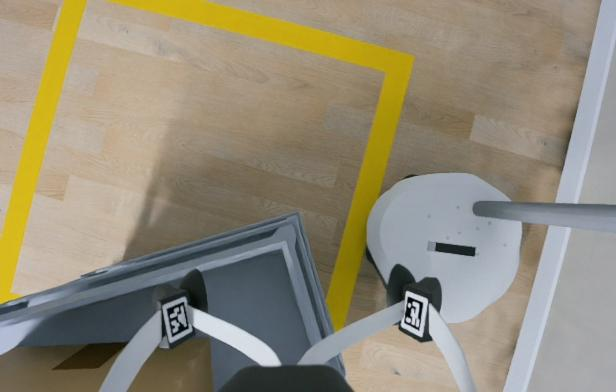

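Request:
move(blocking=false, cameras=[], r1={"base":{"strafe_m":-0.45}})

Request:
wait(seconds=5, cameras=[])

Request:
move(blocking=false, cameras=[], r1={"base":{"translate_m":0.85,"strafe_m":-0.25}})

Request:
wait(seconds=7, cameras=[])

Request:
move(blocking=false, cameras=[], r1={"base":{"rotate_rad":1.32},"joints":{"arm_m":0.3,"wrist_roll_rad":-0.45}})

Request:
wait(seconds=6, cameras=["r1_head_camera","r1_wrist_camera"])

Scene clock: 985.03 s.
move: r1 moving
r1.base_odometry: x=-0.209 y=+2.608 heading=-2.086
r1.turned_by_wheels: +0.000
r1.turned_by_imu: -0.001
r1.base_tilt: forward=-1.6 right=+1.3
r1.lidar_m: 0.34 0.35 0.39 0.76 0.44 0.37 0.38 0.47 0.85 1.99 2.31 2.39
r1.base_status: strafe_m moving
r1.joint_positions: lift_m=+1.120 arm_m=+0.220 wrist_yaw_rad=+0.002 wrist_pitch_rad=+1.572 wrist_roll_rad=+1.570 gripper_m=+0.090
r1.joint_status: not commanded
r1.measured_speeds: translate_m=+0.000 strafe_m=-0.140 rotate_rad=-0.002 lift_m=+0.000 arm_m=+0.000 wrist_yaw_rad=+0.000 wrist_pitch_rad=+0.000 wrist_roll_rad=+0.000
r1.motor_effort: lift_m=+24(24) arm_m=+3(4) wheel_0=+9(11) wheel_1=-6(10) wheel_2=+1(1)
r1.servo_current: wrist_yaw_rad=59(59) wrist_pitch_rad=46(52) wrist_roll_rad=59(72) gripper_m=46(46)
r1.hand_pose: x=+0.3907 y=-0.0874 z=+1.0093 quat_wxyz=(+0.500, +0.499, +0.501, -0.500) (m; r1's base frame)
r1.wrist_depth_mm: 1205 1255 1229 1229 1229 1205 1255 / 1229 1229 1229 1205 1205 1229 1229 / 1229 1205 1229 1229 1205 1229 1205 / 1205 1205 1229 1229 991 1025 1205 / 1205 1229 1229 1255 1042 1008 1255 / 1205 366 220 439 194 1229 - / 433 424 433 144 1205 1229 -
r2.base_odometry: x=-3.077 y=+0.051 heading=-2.357
r2.turned_by_wheels: +0.000
r2.turned_by_imu: +0.001
r2.base_tilt: forward=-0.3 right=+0.2
r2.lidar_m: 0.71 2.05 2.68 2.95 3.17 4.17 4.14 2.38 1.82 1.79 1.89 1.77
r2.base_status: not commanded
r2.joint_positions: lift_m=+0.830 arm_m=+0.375 wrist_yaw_rad=+0.022 wrist_pitch_rad=+0.001 wrist_roll_rad=+0.000 gripper_m=-0.028
r2.joint_status: not commanded
r2.measured_speeds: all 0
r2.motor_effort: lift_m=+21(21) arm_m=-13(13) wheel_0=+7(7) wheel_1=-4(5) wheel_2=+29(29)
r2.servo_current: wrist_yaw_rad=117(143) wrist_pitch_rad=46(46) wrist_roll_rad=46(59) gripper_m=124(124)
r2.contact_limits: translate_m 1
r2.hand_pose: x=+0.8357 y=-0.0810 z=+1.0077 quat_wxyz=(+1.000, +0.000, +0.001, +0.011) (m; r2's base frame)
r2.wrist_depth_mm: 121 163 243 165 - - - / 120 173 243 167 - - - / 121 163 241 167 - - - / 121 162 262 169 - - - / 121 161 260 169 - - - / 122 160 186 172 176 - - / 123 143 218 - - - -
pictures: none
No camera images: "cameras" was empty.

Scene clock: 987.37 s.
earlier move: r1 done
r1.base_odometry: x=-0.569 y=+2.812 heading=-2.086
r1.turned_by_wheels: +0.000
r1.turned_by_imu: -0.003
r1.base_tilt: forward=-1.6 right=+1.3
r1.lidar_m: 2.29 0.53 0.54 1.00 0.58 0.48 0.48 0.59 1.09 1.58 1.84 2.27
r1.base_status: done
r1.joint_positions: lift_m=+1.120 arm_m=+0.220 wrist_yaw_rad=+0.002 wrist_pitch_rad=+1.572 wrist_roll_rad=+1.570 gripper_m=+0.090
r1.joint_status: not commanded
r1.measured_speeds: all 0
r1.motor_effort: lift_m=+23(24) arm_m=+4(4) wheel_0=+0(11) wheel_1=-1(12) wheel_2=+0(2)
r1.servo_current: wrist_yaw_rad=46(72) wrist_pitch_rad=33(52) wrist_roll_rad=33(72) gripper_m=46(46)
r1.hand_pose: x=+0.3907 y=-0.0874 z=+1.0094 quat_wxyz=(+0.500, +0.499, +0.501, -0.500) (m; r1's base frame)
r1.wrist_depth_mm: 1229 1205 1205 1229 1205 1205 1229 / 1229 1205 1229 1255 1229 1229 1229 / 1229 1205 1229 1229 1205 1229 1229 / 1229 1205 1205 1229 1042 1008 1255 / 1205 1229 1229 1229 1025 1025 1229 / 1182 1205 212 1255 191 1229 1229 / 1205 1229 1229 144 1255 1229 1229
r2.base_odometry: x=-3.077 y=+0.051 heading=-2.357
r2.turned_by_wheels: +0.000
r2.turned_by_imu: +0.000
r2.base_tilt: forward=-0.4 right=+0.2
r2.lidar_m: 0.71 2.04 2.72 2.97 3.16 4.17 4.16 2.37 1.82 1.77 1.92 1.78
r2.base_status: not commanded
r2.joint_positions: lift_m=+0.830 arm_m=+0.375 wrist_yaw_rad=+0.022 wrist_pitch_rad=+0.001 wrist_roll_rad=+0.000 gripper_m=-0.028
r2.joint_status: not commanded
r2.measured_speeds: all 0
r2.on_its_own: wrist_yaw_rad is at rest, and its servo_current (130 mA) is outside its rest range (0 to 104 mA)
r2.motor_effort: lift_m=+20(21) arm_m=-13(14) wheel_0=+7(7) wheel_1=-5(5) wheel_2=+29(30)
r2.servo_current: wrist_yaw_rad=130(150) wrist_pitch_rad=39(52) wrist_roll_rad=39(59) gripper_m=117(130)
r2.contact_limits: translate_m 1
r2.hand_pose: x=+0.8357 y=-0.0810 z=+1.0077 quat_wxyz=(+1.000, +0.000, +0.001, +0.011) (m; r2's base frame)
r2.wrist_depth_mm: 121 162 243 165 - - - / 120 172 242 167 - - - / 121 163 243 168 - - - / 121 162 260 169 - - - / 121 162 259 169 - - - / 122 160 186 173 176 - - / 123 144 218 - - - -
wait: 2.33 of 5 s (r1 has come to rest)
pictures: none
No camera images: "cameras" was empty.

Scene clock: 987.87 s.
move: r1 moving
r1.base_odometry: x=-0.593 y=+2.789 heading=-2.086
r1.turned_by_wheels: +0.000
r1.turned_by_imu: +0.000
r1.base_tilt: forward=-1.6 right=+1.2
r1.lidar_m: 2.25 0.49 0.49 1.06 0.61 0.52 0.53 0.63 1.13 1.56 1.83 2.23
r1.base_status: translate_m moving; strafe_m moving
r1.joint_positions: lift_m=+1.120 arm_m=+0.220 wrist_yaw_rad=+0.002 wrist_pitch_rad=+1.572 wrist_roll_rad=+1.570 gripper_m=+0.090
r1.joint_status: not commanded
r1.measured_speeds: translate_m=+0.122 strafe_m=-0.034 rotate_rad=+0.000 lift_m=+0.000 arm_m=+0.000 wrist_yaw_rad=+0.000 wrist_pitch_rad=+0.000 wrist_roll_rad=+0.000
r1.motor_effort: lift_m=+23(23) arm_m=+4(4) wheel_0=+9(9) wheel_1=+4(6) wheel_2=-9(9)
r1.servo_current: wrist_yaw_rad=52(65) wrist_pitch_rad=46(46) wrist_roll_rad=39(59) gripper_m=39(46)
r1.hand_pose: x=+0.3907 y=-0.0874 z=+1.0094 quat_wxyz=(+0.500, +0.499, +0.501, -0.500) (m; r1's base frame)
r1.wrist_depth_mm: 1229 1205 1229 1205 1255 1229 1229 / 1229 1229 1229 1229 1255 1229 1229 / 1229 1229 1205 1255 1229 1205 1255 / 1229 1205 1205 1229 1008 1008 1229 / 1229 1229 1229 1229 1008 1008 1229 / 1229 1229 211 1229 193 1229 1229 / 1205 1229 1229 144 1229 1205 1229
r2.base_odometry: x=-3.077 y=+0.051 heading=-2.357
r2.turned_by_wheels: +0.000
r2.turned_by_imu: +0.000
r2.base_tilt: forward=-0.4 right=+0.1
r2.lidar_m: 0.71 2.06 2.66 2.95 3.17 4.17 4.16 2.37 1.82 1.78 1.88 1.80
r2.base_status: not commanded
r2.joint_positions: lift_m=+0.830 arm_m=+0.375 wrist_yaw_rad=+0.022 wrist_pitch_rad=+0.001 wrist_roll_rad=+0.000 gripper_m=-0.028
r2.joint_status: not commanded
r2.measured_speeds: all 0
r2.motor_effort: lift_m=+20(20) arm_m=-13(13) wheel_0=+7(8) wheel_1=-4(5) wheel_2=+29(29)
r2.servo_current: wrist_yaw_rad=124(143) wrist_pitch_rad=39(46) wrist_roll_rad=46(59) gripper_m=117(124)
r2.contact_limits: translate_m 1
r2.hand_pose: x=+0.8357 y=-0.0810 z=+1.0077 quat_wxyz=(+1.000, +0.000, +0.001, +0.011) (m; r2's base frame)
r2.wrist_depth_mm: 121 163 243 165 - - - / 120 173 243 166 - - - / 121 163 242 167 - - - / 121 162 262 169 - - - / 121 161 260 169 - - - / 122 160 186 173 176 - - / 123 143 216 - - - -
pictures: none
No camera images: "cameras" was empty.

Scene clock: 991.77 s.
earlier move: r1 done
r1.base_odometry: x=-1.205 y=+2.195 heading=-2.086
r1.turned_by_wheels: +0.000
r1.turned_by_imu: -0.001
r1.base_tilt: forward=-1.6 right=+1.3
r1.lidar_m: 1.40 1.93 2.94 0.66 0.64 1.37 1.36 1.65 1.51 1.55 1.60 1.39
r1.base_status: done
r1.joint_positions: lift_m=+1.120 arm_m=+0.220 wrist_yaw_rad=+0.002 wrist_pitch_rad=+1.572 wrist_roll_rad=+1.570 gripper_m=+0.090
r1.joint_status: not commanded
r1.measured_speeds: all 0
r1.motor_effort: lift_m=+23(23) arm_m=+4(4) wheel_0=+2(10) wheel_1=+2(6) wheel_2=+0(10)
r1.servo_current: wrist_yaw_rad=39(78) wrist_pitch_rad=39(52) wrist_roll_rad=39(72) gripper_m=39(52)
r1.hand_pose: x=+0.3907 y=-0.0874 z=+1.0094 quat_wxyz=(+0.500, +0.499, +0.501, -0.500) (m; r1's base frame)
r1.wrist_depth_mm: 1205 1229 1229 1229 1205 1205 1205 / 1229 1255 1205 1229 1229 1255 1255 / 1229 1205 1229 1205 1229 1255 1229 / 1229 1205 1229 1229 1060 1025 1229 / 1229 1205 1205 1229 1008 1008 1205 / 1229 1205 212 1229 194 1255 1229 / 1229 1205 1229 144 1255 1205 1229
r2.base_odometry: x=-3.077 y=+0.051 heading=-2.357
r2.turned_by_wheels: +0.000
r2.turned_by_imu: +0.001
r2.base_tilt: forward=-0.4 right=+0.2
r2.lidar_m: 0.72 2.07 2.70 2.97 3.17 4.17 4.15 2.36 1.82 1.79 1.93 1.76
r2.base_status: not commanded
r2.joint_positions: lift_m=+0.830 arm_m=+0.375 wrist_yaw_rad=+0.022 wrist_pitch_rad=+0.001 wrist_roll_rad=+0.000 gripper_m=-0.028
r2.joint_status: not commanded
r2.measured_speeds: all 0
r2.on_its_own: wrist_yaw_rad is at rest, and its servo_current (130 mA) is outside its rest range (0 to 104 mA)
r2.motor_effort: lift_m=+20(20) arm_m=-13(14) wheel_0=+7(8) wheel_1=-5(5) wheel_2=+29(30)
r2.servo_current: wrist_yaw_rad=130(150) wrist_pitch_rad=39(52) wrist_roll_rad=39(65) gripper_m=124(130)
r2.contact_limits: translate_m 1
r2.hand_pose: x=+0.8357 y=-0.0810 z=+1.0077 quat_wxyz=(+1.000, +0.000, +0.001, +0.011) (m; r2's base frame)
r2.wrist_depth_mm: 121 162 243 165 - - - / 120 172 243 167 - - - / 121 163 241 167 - - - / 121 163 260 169 - - - / 121 162 260 169 - - - / 122 160 186 173 176 - - / 123 143 217 - - - -
wait: 3.90 of 7 s (r1 has come to rest)
pictures: none
No camera images: "cameras" was empty.

Scene clock: 992.27 s.
move: r1 moving
r1.base_odometry: x=-1.205 y=+2.195 heading=-1.929
r1.turned_by_wheels: +0.156
r1.turned_by_imu: +0.157
r1.base_tilt: forward=-1.6 right=+1.3
r1.lidar_m: 1.41 1.91 0.73 0.63 0.68 1.36 1.40 1.70 1.54 1.59 1.49 1.40
r1.base_status: rotate_rad moving
r1.joint_positions: lift_m=+1.120 arm_m=+0.269 wrist_yaw_rad=+0.002 wrist_pitch_rad=+1.572 wrist_roll_rad=+0.988 gripper_m=+0.090
r1.joint_status: arm_m moving; wrist_roll_rad moving
r1.measured_speeds: translate_m=+0.001 strafe_m=-0.001 rotate_rad=+0.603 lift_m=+0.000 arm_m=+0.163 wrist_yaw_rad=+0.000 wrist_pitch_rad=+0.000 wrist_roll_rad=-1.819
r1.motor_effort: lift_m=+23(23) arm_m=+3(6) wheel_0=-7(9) wheel_1=-6(8) wheel_2=-6(6)
r1.servo_current: wrist_yaw_rad=46(52) wrist_pitch_rad=39(46) wrist_roll_rad=65(111) gripper_m=52(52)
r1.hand_pose: x=+0.4401 y=-0.0874 z=+1.0094 quat_wxyz=(+0.622, +0.335, +0.623, -0.335) (m; r1's base frame)
r1.wrist_depth_mm: 1160 1205 1205 1229 1205 1205 1205 / 1205 1229 1182 1255 1205 1229 1229 / 1229 1205 1229 1205 1255 1229 1229 / 1229 1205 1229 1205 1205 1205 1255 / 1255 1229 1229 1205 1060 1229 1205 / 1229 1229 200 1229 196 1025 1205 / 1255 1229 1205 145 1025 1025 723
r2.base_odometry: x=-3.077 y=+0.051 heading=-2.357
r2.turned_by_wheels: +0.000
r2.turned_by_imu: +0.000
r2.base_tilt: forward=-0.4 right=+0.1
r2.lidar_m: 0.74 2.05 2.71 2.98 3.18 4.17 4.17 2.37 1.82 1.79 1.89 1.77
r2.base_status: not commanded
r2.joint_positions: lift_m=+0.830 arm_m=+0.375 wrist_yaw_rad=+0.022 wrist_pitch_rad=+0.001 wrist_roll_rad=+0.000 gripper_m=-0.028
r2.joint_status: not commanded
r2.measured_speeds: all 0
r2.motor_effort: lift_m=+20(20) arm_m=-13(14) wheel_0=+7(8) wheel_1=-4(5) wheel_2=+29(30)
r2.servo_current: wrist_yaw_rad=130(137) wrist_pitch_rad=39(39) wrist_roll_rad=46(52) gripper_m=124(130)
r2.contact_limits: translate_m 1
r2.hand_pose: x=+0.8357 y=-0.0810 z=+1.0077 quat_wxyz=(+1.000, +0.000, +0.001, +0.011) (m; r2's base frame)
r2.wrist_depth_mm: 121 163 243 165 - - - / 120 173 242 167 - - - / 121 162 242 167 - - - / 121 162 262 169 - - - / 121 162 259 169 - - - / 122 160 186 173 177 - - / 123 143 217 - - - -
pictures: none
No camera images: "cameras" was empty.

Scene clock: 994.13 s.
earlier move: r1 done
r1.base_odometry: x=-1.205 y=+2.195 heading=-0.766
r1.turned_by_wheels: +1.163
r1.turned_by_imu: +1.169
r1.base_tilt: forward=-1.6 right=+1.3
r1.lidar_m: 0.70 0.65 0.68 1.37 1.45 1.61 1.54 1.59 1.46 1.39 1.92 2.04
r1.base_status: done
r1.joint_positions: lift_m=+1.120 arm_m=+0.300 wrist_yaw_rad=+0.002 wrist_pitch_rad=+1.572 wrist_roll_rad=-0.448 gripper_m=+0.090
r1.joint_status: all done
r1.measured_speeds: all 0
r1.motor_effort: lift_m=+23(23) arm_m=+4(7) wheel_0=-2(10) wheel_1=-1(9) wheel_2=+0(7)
r1.servo_current: wrist_yaw_rad=59(72) wrist_pitch_rad=39(46) wrist_roll_rad=39(111) gripper_m=39(52)
r1.hand_pose: x=+0.4707 y=-0.0874 z=+1.0094 quat_wxyz=(+0.689, -0.158, +0.690, +0.158) (m; r1's base frame)
r1.wrist_depth_mm: - - - 1205 1205 1205 1229 / - - - 1229 1205 1205 1205 / 1205 1205 1229 1229 1229 1229 1205 / 1255 1205 1229 1255 1229 1205 1229 / 1229 1205 1205 1205 1229 1229 1229 / 1229 1229 211 1229 195 1205 1229 / 1205 1008 1008 144 1229 1255 1255
r2.base_odometry: x=-3.077 y=+0.051 heading=-2.357
r2.turned_by_wheels: +0.000
r2.turned_by_imu: +0.000
r2.base_tilt: forward=-0.4 right=+0.2
r2.lidar_m: 0.70 2.06 2.69 2.97 3.18 4.18 4.17 2.36 1.82 1.80 1.92 1.77
r2.base_status: not commanded
r2.joint_positions: lift_m=+0.830 arm_m=+0.375 wrist_yaw_rad=+0.022 wrist_pitch_rad=+0.001 wrist_roll_rad=+0.000 gripper_m=-0.028
r2.joint_status: not commanded
r2.measured_speeds: all 0
r2.on_its_own: wrist_yaw_rad is at rest, and its servo_current (124 mA) is outside its rest range (0 to 104 mA)
r2.motor_effort: lift_m=+20(20) arm_m=-13(14) wheel_0=+7(8) wheel_1=-4(5) wheel_2=+29(30)
r2.servo_current: wrist_yaw_rad=124(143) wrist_pitch_rad=39(52) wrist_roll_rad=39(59) gripper_m=124(130)
r2.contact_limits: translate_m 1
r2.hand_pose: x=+0.8357 y=-0.0810 z=+1.0077 quat_wxyz=(+1.000, +0.000, +0.001, +0.011) (m; r2's base frame)
r2.wrist_depth_mm: 121 162 244 165 - - - / 120 172 242 167 - - - / 121 163 241 168 - - - / 121 162 263 169 - - - / 121 162 260 169 - - - / 122 160 186 173 177 - - / 123 143 217 - - - -
wait: 1.87 of 6 s (r1 has come to rest)
pictures: r1_head_camera, r1_wrist_camera
Images, in order (width x height): r1_head_camera 420x560, r1_wrist_camera 616x392.

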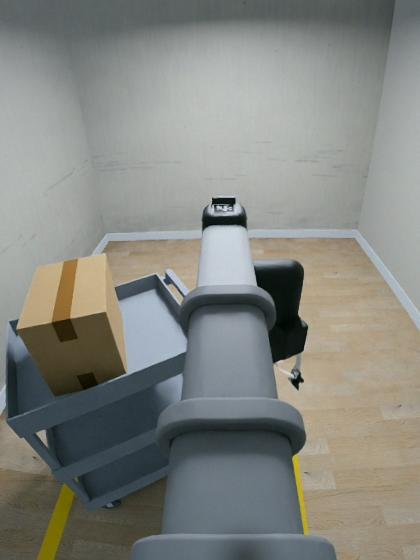

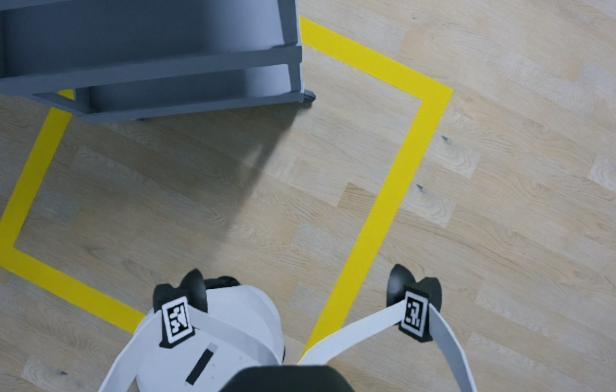

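Request:
move(blocking=false, cameras=[], r1={"base":{"strafe_m":0.24},"joints":{"arm_m":0.42,"wrist_roll_rad":1.12}})

Request:
wait(seconds=5, cameras=["r1_wrist_camera"])

Scene clock: 1022.10 s.
move: r1 moving
r1.base_odometry: x=-1.180 y=+2.221 heading=-0.766
r1.turned_by_wheels: +0.000
r1.turned_by_imu: +0.000
r1.base_tilt: forward=-1.6 right=+1.3
r1.lidar_m: 0.67 0.63 0.67 1.32 1.40 1.64 1.54 1.63 1.50 1.44 1.95 2.09
r1.base_status: strafe_m moving
r1.joint_positions: lift_m=+1.120 arm_m=+0.351 wrist_yaw_rad=+0.002 wrist_pitch_rad=+1.572 wrist_roll_rad=+0.132 gripper_m=+0.090
r1.joint_status: arm_m moving; wrist_roll_rad moving
r1.measured_speeds: translate_m=+0.000 strafe_m=+0.140 rotate_rad=-0.003 lift_m=+0.000 arm_m=+0.195 wrist_yaw_rad=+0.000 wrist_pitch_rad=+0.000 wrist_roll_rad=+1.820
r1.motor_effort: lift_m=+23(23) arm_m=+5(6) wheel_0=-9(12) wheel_1=+8(9) wheel_2=+0(2)
r1.servo_current: wrist_yaw_rad=33(65) wrist_pitch_rad=46(46) wrist_roll_rad=72(124) gripper_m=46(46)
r1.hand_pose: x=+0.5215 y=-0.0874 z=+1.0094 quat_wxyz=(+0.705, +0.046, +0.706, -0.046) (m; r1's base frame)
r1.wrist_depth_mm: 436 392 1205 1205 1229 1229 1229 / 413 421 1229 1229 1205 1205 1229 / 427 - 1205 1205 1229 1229 1205 / - - 1255 1205 1229 1229 1229 / 1229 1205 1205 1205 1205 1255 1255 / 1229 1205 212 1255 193 1255 1229 / 1229 1229 1255 145 1229 1205 1205
r2.base_odometry: x=-3.077 y=+0.051 heading=-2.357
r2.turned_by_wheels: +0.000
r2.turned_by_imu: +0.001
r2.base_tilt: forward=-0.4 right=+0.2
r2.lidar_m: 0.72 2.05 2.72 2.95 3.18 4.18 4.17 2.38 1.80 1.78 1.90 1.77
r2.base_status: not commanded
r2.joint_positions: lift_m=+0.830 arm_m=+0.375 wrist_yaw_rad=+0.022 wrist_pitch_rad=+0.001 wrist_roll_rad=+0.000 gripper_m=-0.028
r2.joint_status: not commanded
r2.measured_speeds: all 0
r2.motor_effort: lift_m=+20(20) arm_m=-13(13) wheel_0=+7(7) wheel_1=-4(5) wheel_2=+29(29)
r2.servo_current: wrist_yaw_rad=137(137) wrist_pitch_rad=52(52) wrist_roll_rad=46(46) gripper_m=130(130)
r2.contact_limits: translate_m 1
r2.hand_pose: x=+0.8357 y=-0.0810 z=+1.0077 quat_wxyz=(+1.000, +0.000, +0.001, +0.011) (m; r2's base frame)
r2.wrist_depth_mm: 121 162 243 166 - - - / 120 173 243 167 - - - / 121 163 243 168 - - - / 121 162 260 169 - - - / 121 162 260 169 - - - / 122 160 186 173 177 - - / 123 143 218 - - - -
pictures: none
No camera images: "cameras" was empty.

Scene clock: 1023.70 s.
earlier move: r1 done
r1.base_odometry: x=-1.039 y=+2.368 heading=-0.766
r1.turned_by_wheels: +0.000
r1.turned_by_imu: +0.001
r1.base_tilt: forward=-1.6 right=+1.3
r1.lidar_m: 0.56 0.53 1.17 1.11 1.20 1.62 1.54 1.60 1.72 1.62 2.11 0.81
r1.base_status: done
r1.joint_positions: lift_m=+1.120 arm_m=+0.420 wrist_yaw_rad=+0.002 wrist_pitch_rad=+1.572 wrist_roll_rad=+1.118 gripper_m=+0.090
r1.joint_status: all done
r1.measured_speeds: all 0
r1.motor_effort: lift_m=+23(23) arm_m=+5(8) wheel_0=-1(12) wheel_1=+2(10) wheel_2=+1(2)
r1.servo_current: wrist_yaw_rad=46(72) wrist_pitch_rad=39(52) wrist_roll_rad=46(124) gripper_m=46(52)
r1.hand_pose: x=+0.5907 y=-0.0874 z=+1.0094 quat_wxyz=(+0.599, +0.374, +0.600, -0.375) (m; r1's base frame)
r1.wrist_depth_mm: 1205 1205 1205 1205 1229 1205 1229 / 1229 1229 1229 1205 1229 1229 1229 / 433 433 445 1229 1229 1229 1229 / 433 433 436 1229 1229 1229 1229 / 436 436 421 1255 1205 1229 1205 / 433 436 200 1255 195 1008 1205 / 332 330 430 145 1098 1025 1025
r2.base_odometry: x=-3.077 y=+0.051 heading=-2.357
r2.turned_by_wheels: +0.000
r2.turned_by_imu: +0.000
r2.base_tilt: forward=-0.4 right=+0.2
r2.lidar_m: 0.71 2.07 2.71 2.94 3.14 4.14 4.16 2.35 1.83 1.77 1.90 1.78
r2.base_status: not commanded
r2.joint_positions: lift_m=+0.830 arm_m=+0.375 wrist_yaw_rad=+0.022 wrist_pitch_rad=+0.001 wrist_roll_rad=+0.000 gripper_m=-0.028
r2.joint_status: not commanded
r2.measured_speeds: all 0
r2.on_its_own: wrist_yaw_rad is at rest, and its servo_current (137 mA) is outside its rest range (0 to 104 mA)
r2.motor_effort: lift_m=+20(20) arm_m=-13(13) wheel_0=+7(7) wheel_1=-4(5) wheel_2=+29(30)
r2.servo_current: wrist_yaw_rad=137(143) wrist_pitch_rad=46(52) wrist_roll_rad=39(59) gripper_m=124(130)
r2.contact_limits: translate_m 1
r2.hand_pose: x=+0.8357 y=-0.0810 z=+1.0077 quat_wxyz=(+1.000, +0.000, +0.001, +0.011) (m; r2's base frame)
r2.wrist_depth_mm: 121 163 243 165 - - - / 120 173 242 167 - - - / 121 162 242 168 - - - / 121 162 262 169 - - - / 121 161 259 169 - - - / 122 159 187 173 177 - - / 123 144 216 - - - -
wait: 1.60 of 5 s (r1 has come to rest)
pictures: r1_wrist_camera
Images, in order (width x height): r1_wrist_camera 616x392.

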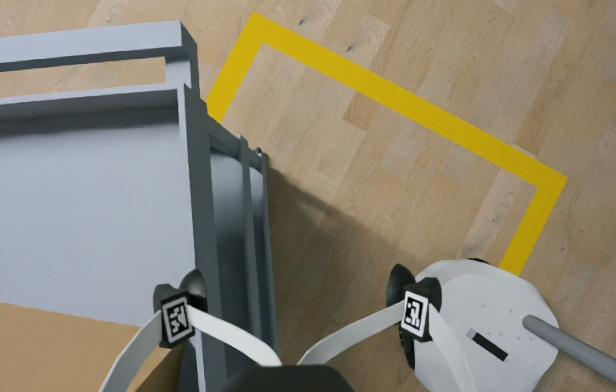

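Request:
move(blocking=false, cameras=[], r1={"base":{"translate_m":0.06,"strafe_m":-0.01},"joints":{"arm_m":0.476},"pace":"slow"})

Request:
wait(seconds=4, cameras=["r1_wrist_camera"])

Scene clock: 1037.30 s.
move: r1 moving
r1.base_odometry: x=-1.032 y=+2.358 heading=-0.766
r1.turned_by_wheels: +0.000
r1.turned_by_imu: +0.000
r1.base_tilt: forward=-1.6 right=+1.3
r1.lidar_m: 0.56 0.53 1.19 1.14 1.17 1.62 1.52 1.65 1.70 1.62 2.07 0.78
r1.base_status: translate_m moving; strafe_m moving
r1.joint_positions: lift_m=+1.120 arm_m=+0.433 wrist_yaw_rad=+0.002 wrist_pitch_rad=+1.572 wrist_roll_rad=+1.118 gripper_m=+0.090
r1.joint_status: arm_m moving
r1.measured_speeds: translate_m=+0.049 strafe_m=-0.008 rotate_rad=+0.000 lift_m=+0.000 arm_m=+0.049 wrist_yaw_rad=+0.000 wrist_pitch_rad=+0.000 wrist_roll_rad=+0.000
r1.motor_effort: lift_m=+23(23) arm_m=+2(7) wheel_0=+4(9) wheel_1=+4(7) wheel_2=-5(5)
r1.servo_current: wrist_yaw_rad=59(59) wrist_pitch_rad=46(46) wrist_roll_rad=46(59) gripper_m=46(46)
r1.hand_pose: x=+0.6034 y=-0.0874 z=+1.0094 quat_wxyz=(+0.599, +0.374, +0.600, -0.375) (m; r1's base frame)
r1.wrist_depth_mm: 1205 1229 1229 1205 1205 1255 1229 / 1229 1205 1205 1229 1281 1229 1205 / 433 436 436 1255 1255 1205 1229 / 436 436 433 1205 1229 1229 1255 / 436 436 436 1205 1229 1205 1229 / 433 433 200 1229 195 1025 1229 / 347 336 379 144 1118 1008 1008
r2.base_odometry: x=-3.077 y=+0.051 heading=-2.357
r2.turned_by_wheels: +0.000
r2.turned_by_imu: +0.001
r2.base_tilt: forward=-0.4 right=+0.2
r2.lidar_m: 0.71 2.06 2.70 2.95 3.15 4.16 4.16 2.38 1.83 1.77 1.88 1.74
r2.base_status: not commanded
r2.joint_positions: lift_m=+0.830 arm_m=+0.375 wrist_yaw_rad=+0.022 wrist_pitch_rad=+0.001 wrist_roll_rad=+0.000 gripper_m=-0.028
r2.joint_status: not commanded
r2.measured_speeds: all 0
r2.motor_effort: lift_m=+20(20) arm_m=-13(13) wheel_0=+7(7) wheel_1=-4(5) wheel_2=+29(29)
r2.servo_current: wrist_yaw_rad=137(150) wrist_pitch_rad=39(46) wrist_roll_rad=46(65) gripper_m=124(130)
r2.contact_limits: translate_m 1
r2.hand_pose: x=+0.8357 y=-0.0810 z=+1.0077 quat_wxyz=(+1.000, +0.000, +0.001, +0.011) (m; r2's base frame)
r2.wrist_depth_mm: 121 162 243 165 - - - / 120 173 243 167 - - - / 121 163 242 168 - - - / 121 163 262 168 - - - / 121 161 259 169 - - - / 122 160 186 173 177 - - / 123 143 217 - - - -
pictures: none
No camera images: "cameras" was empty.

Scene clock: 1038.63 s.
earlier move: r1 done
r1.base_odometry: x=-1.003 y=+2.319 heading=-0.766
r1.turned_by_wheels: +0.000
r1.turned_by_imu: +0.000
r1.base_tilt: forward=-1.6 right=+1.3
r1.lidar_m: 0.54 0.48 1.19 1.14 1.19 1.67 1.58 1.69 1.69 1.62 2.06 0.75
r1.base_status: done
r1.joint_positions: lift_m=+1.120 arm_m=+0.476 wrist_yaw_rad=+0.002 wrist_pitch_rad=+1.572 wrist_roll_rad=+1.118 gripper_m=+0.090
r1.joint_status: all done
r1.measured_speeds: all 0
r1.motor_effort: lift_m=+23(23) arm_m=+4(7) wheel_0=+4(9) wheel_1=+2(7) wheel_2=-3(7)
r1.servo_current: wrist_yaw_rad=59(59) wrist_pitch_rad=46(52) wrist_roll_rad=46(65) gripper_m=46(46)
r1.hand_pose: x=+0.6467 y=-0.0874 z=+1.0094 quat_wxyz=(+0.599, +0.374, +0.600, -0.375) (m; r1's base frame)
r1.wrist_depth_mm: 1205 1205 1205 1229 1205 1255 1255 / 1229 1229 1229 1205 1229 1205 1205 / 1205 1229 1205 1229 1229 1229 1255 / 433 436 436 1205 1229 1205 1229 / 433 436 436 1229 1182 1229 1205 / 433 433 220 436 194 1008 1205 / 415 402 436 144 1229 1025 1008
r2.base_odometry: x=-3.077 y=+0.051 heading=-2.357
r2.turned_by_wheels: +0.000
r2.turned_by_imu: +0.000
r2.base_tilt: forward=-0.4 right=+0.1
r2.lidar_m: 0.72 2.06 2.71 2.96 3.19 4.16 4.17 2.33 1.82 1.78 1.91 1.77
r2.base_status: not commanded
r2.joint_positions: lift_m=+0.830 arm_m=+0.375 wrist_yaw_rad=+0.022 wrist_pitch_rad=+0.001 wrist_roll_rad=+0.000 gripper_m=-0.028
r2.joint_status: not commanded
r2.measured_speeds: all 0
r2.on_its_own: wrist_yaw_rad is at rest, and its servo_current (124 mA) is outside its rest range (0 to 104 mA)
r2.motor_effort: lift_m=+20(20) arm_m=-13(13) wheel_0=+7(7) wheel_1=-4(5) wheel_2=+29(30)
r2.servo_current: wrist_yaw_rad=124(150) wrist_pitch_rad=46(46) wrist_roll_rad=46(65) gripper_m=117(130)
r2.contact_limits: translate_m 1
r2.hand_pose: x=+0.8357 y=-0.0810 z=+1.0077 quat_wxyz=(+1.000, +0.000, +0.001, +0.011) (m; r2's base frame)
r2.wrist_depth_mm: 120 162 243 165 - - - / 120 173 242 167 - - - / 121 163 243 167 - - - / 121 163 262 169 - - - / 121 161 260 169 - - - / 122 160 186 173 177 - - / 123 143 218 - - - -
wait: 1.33 of 4 s (r1 has come to rest)
pictures: r1_wrist_camera
Images, in order (width x height): r1_wrist_camera 616x392.

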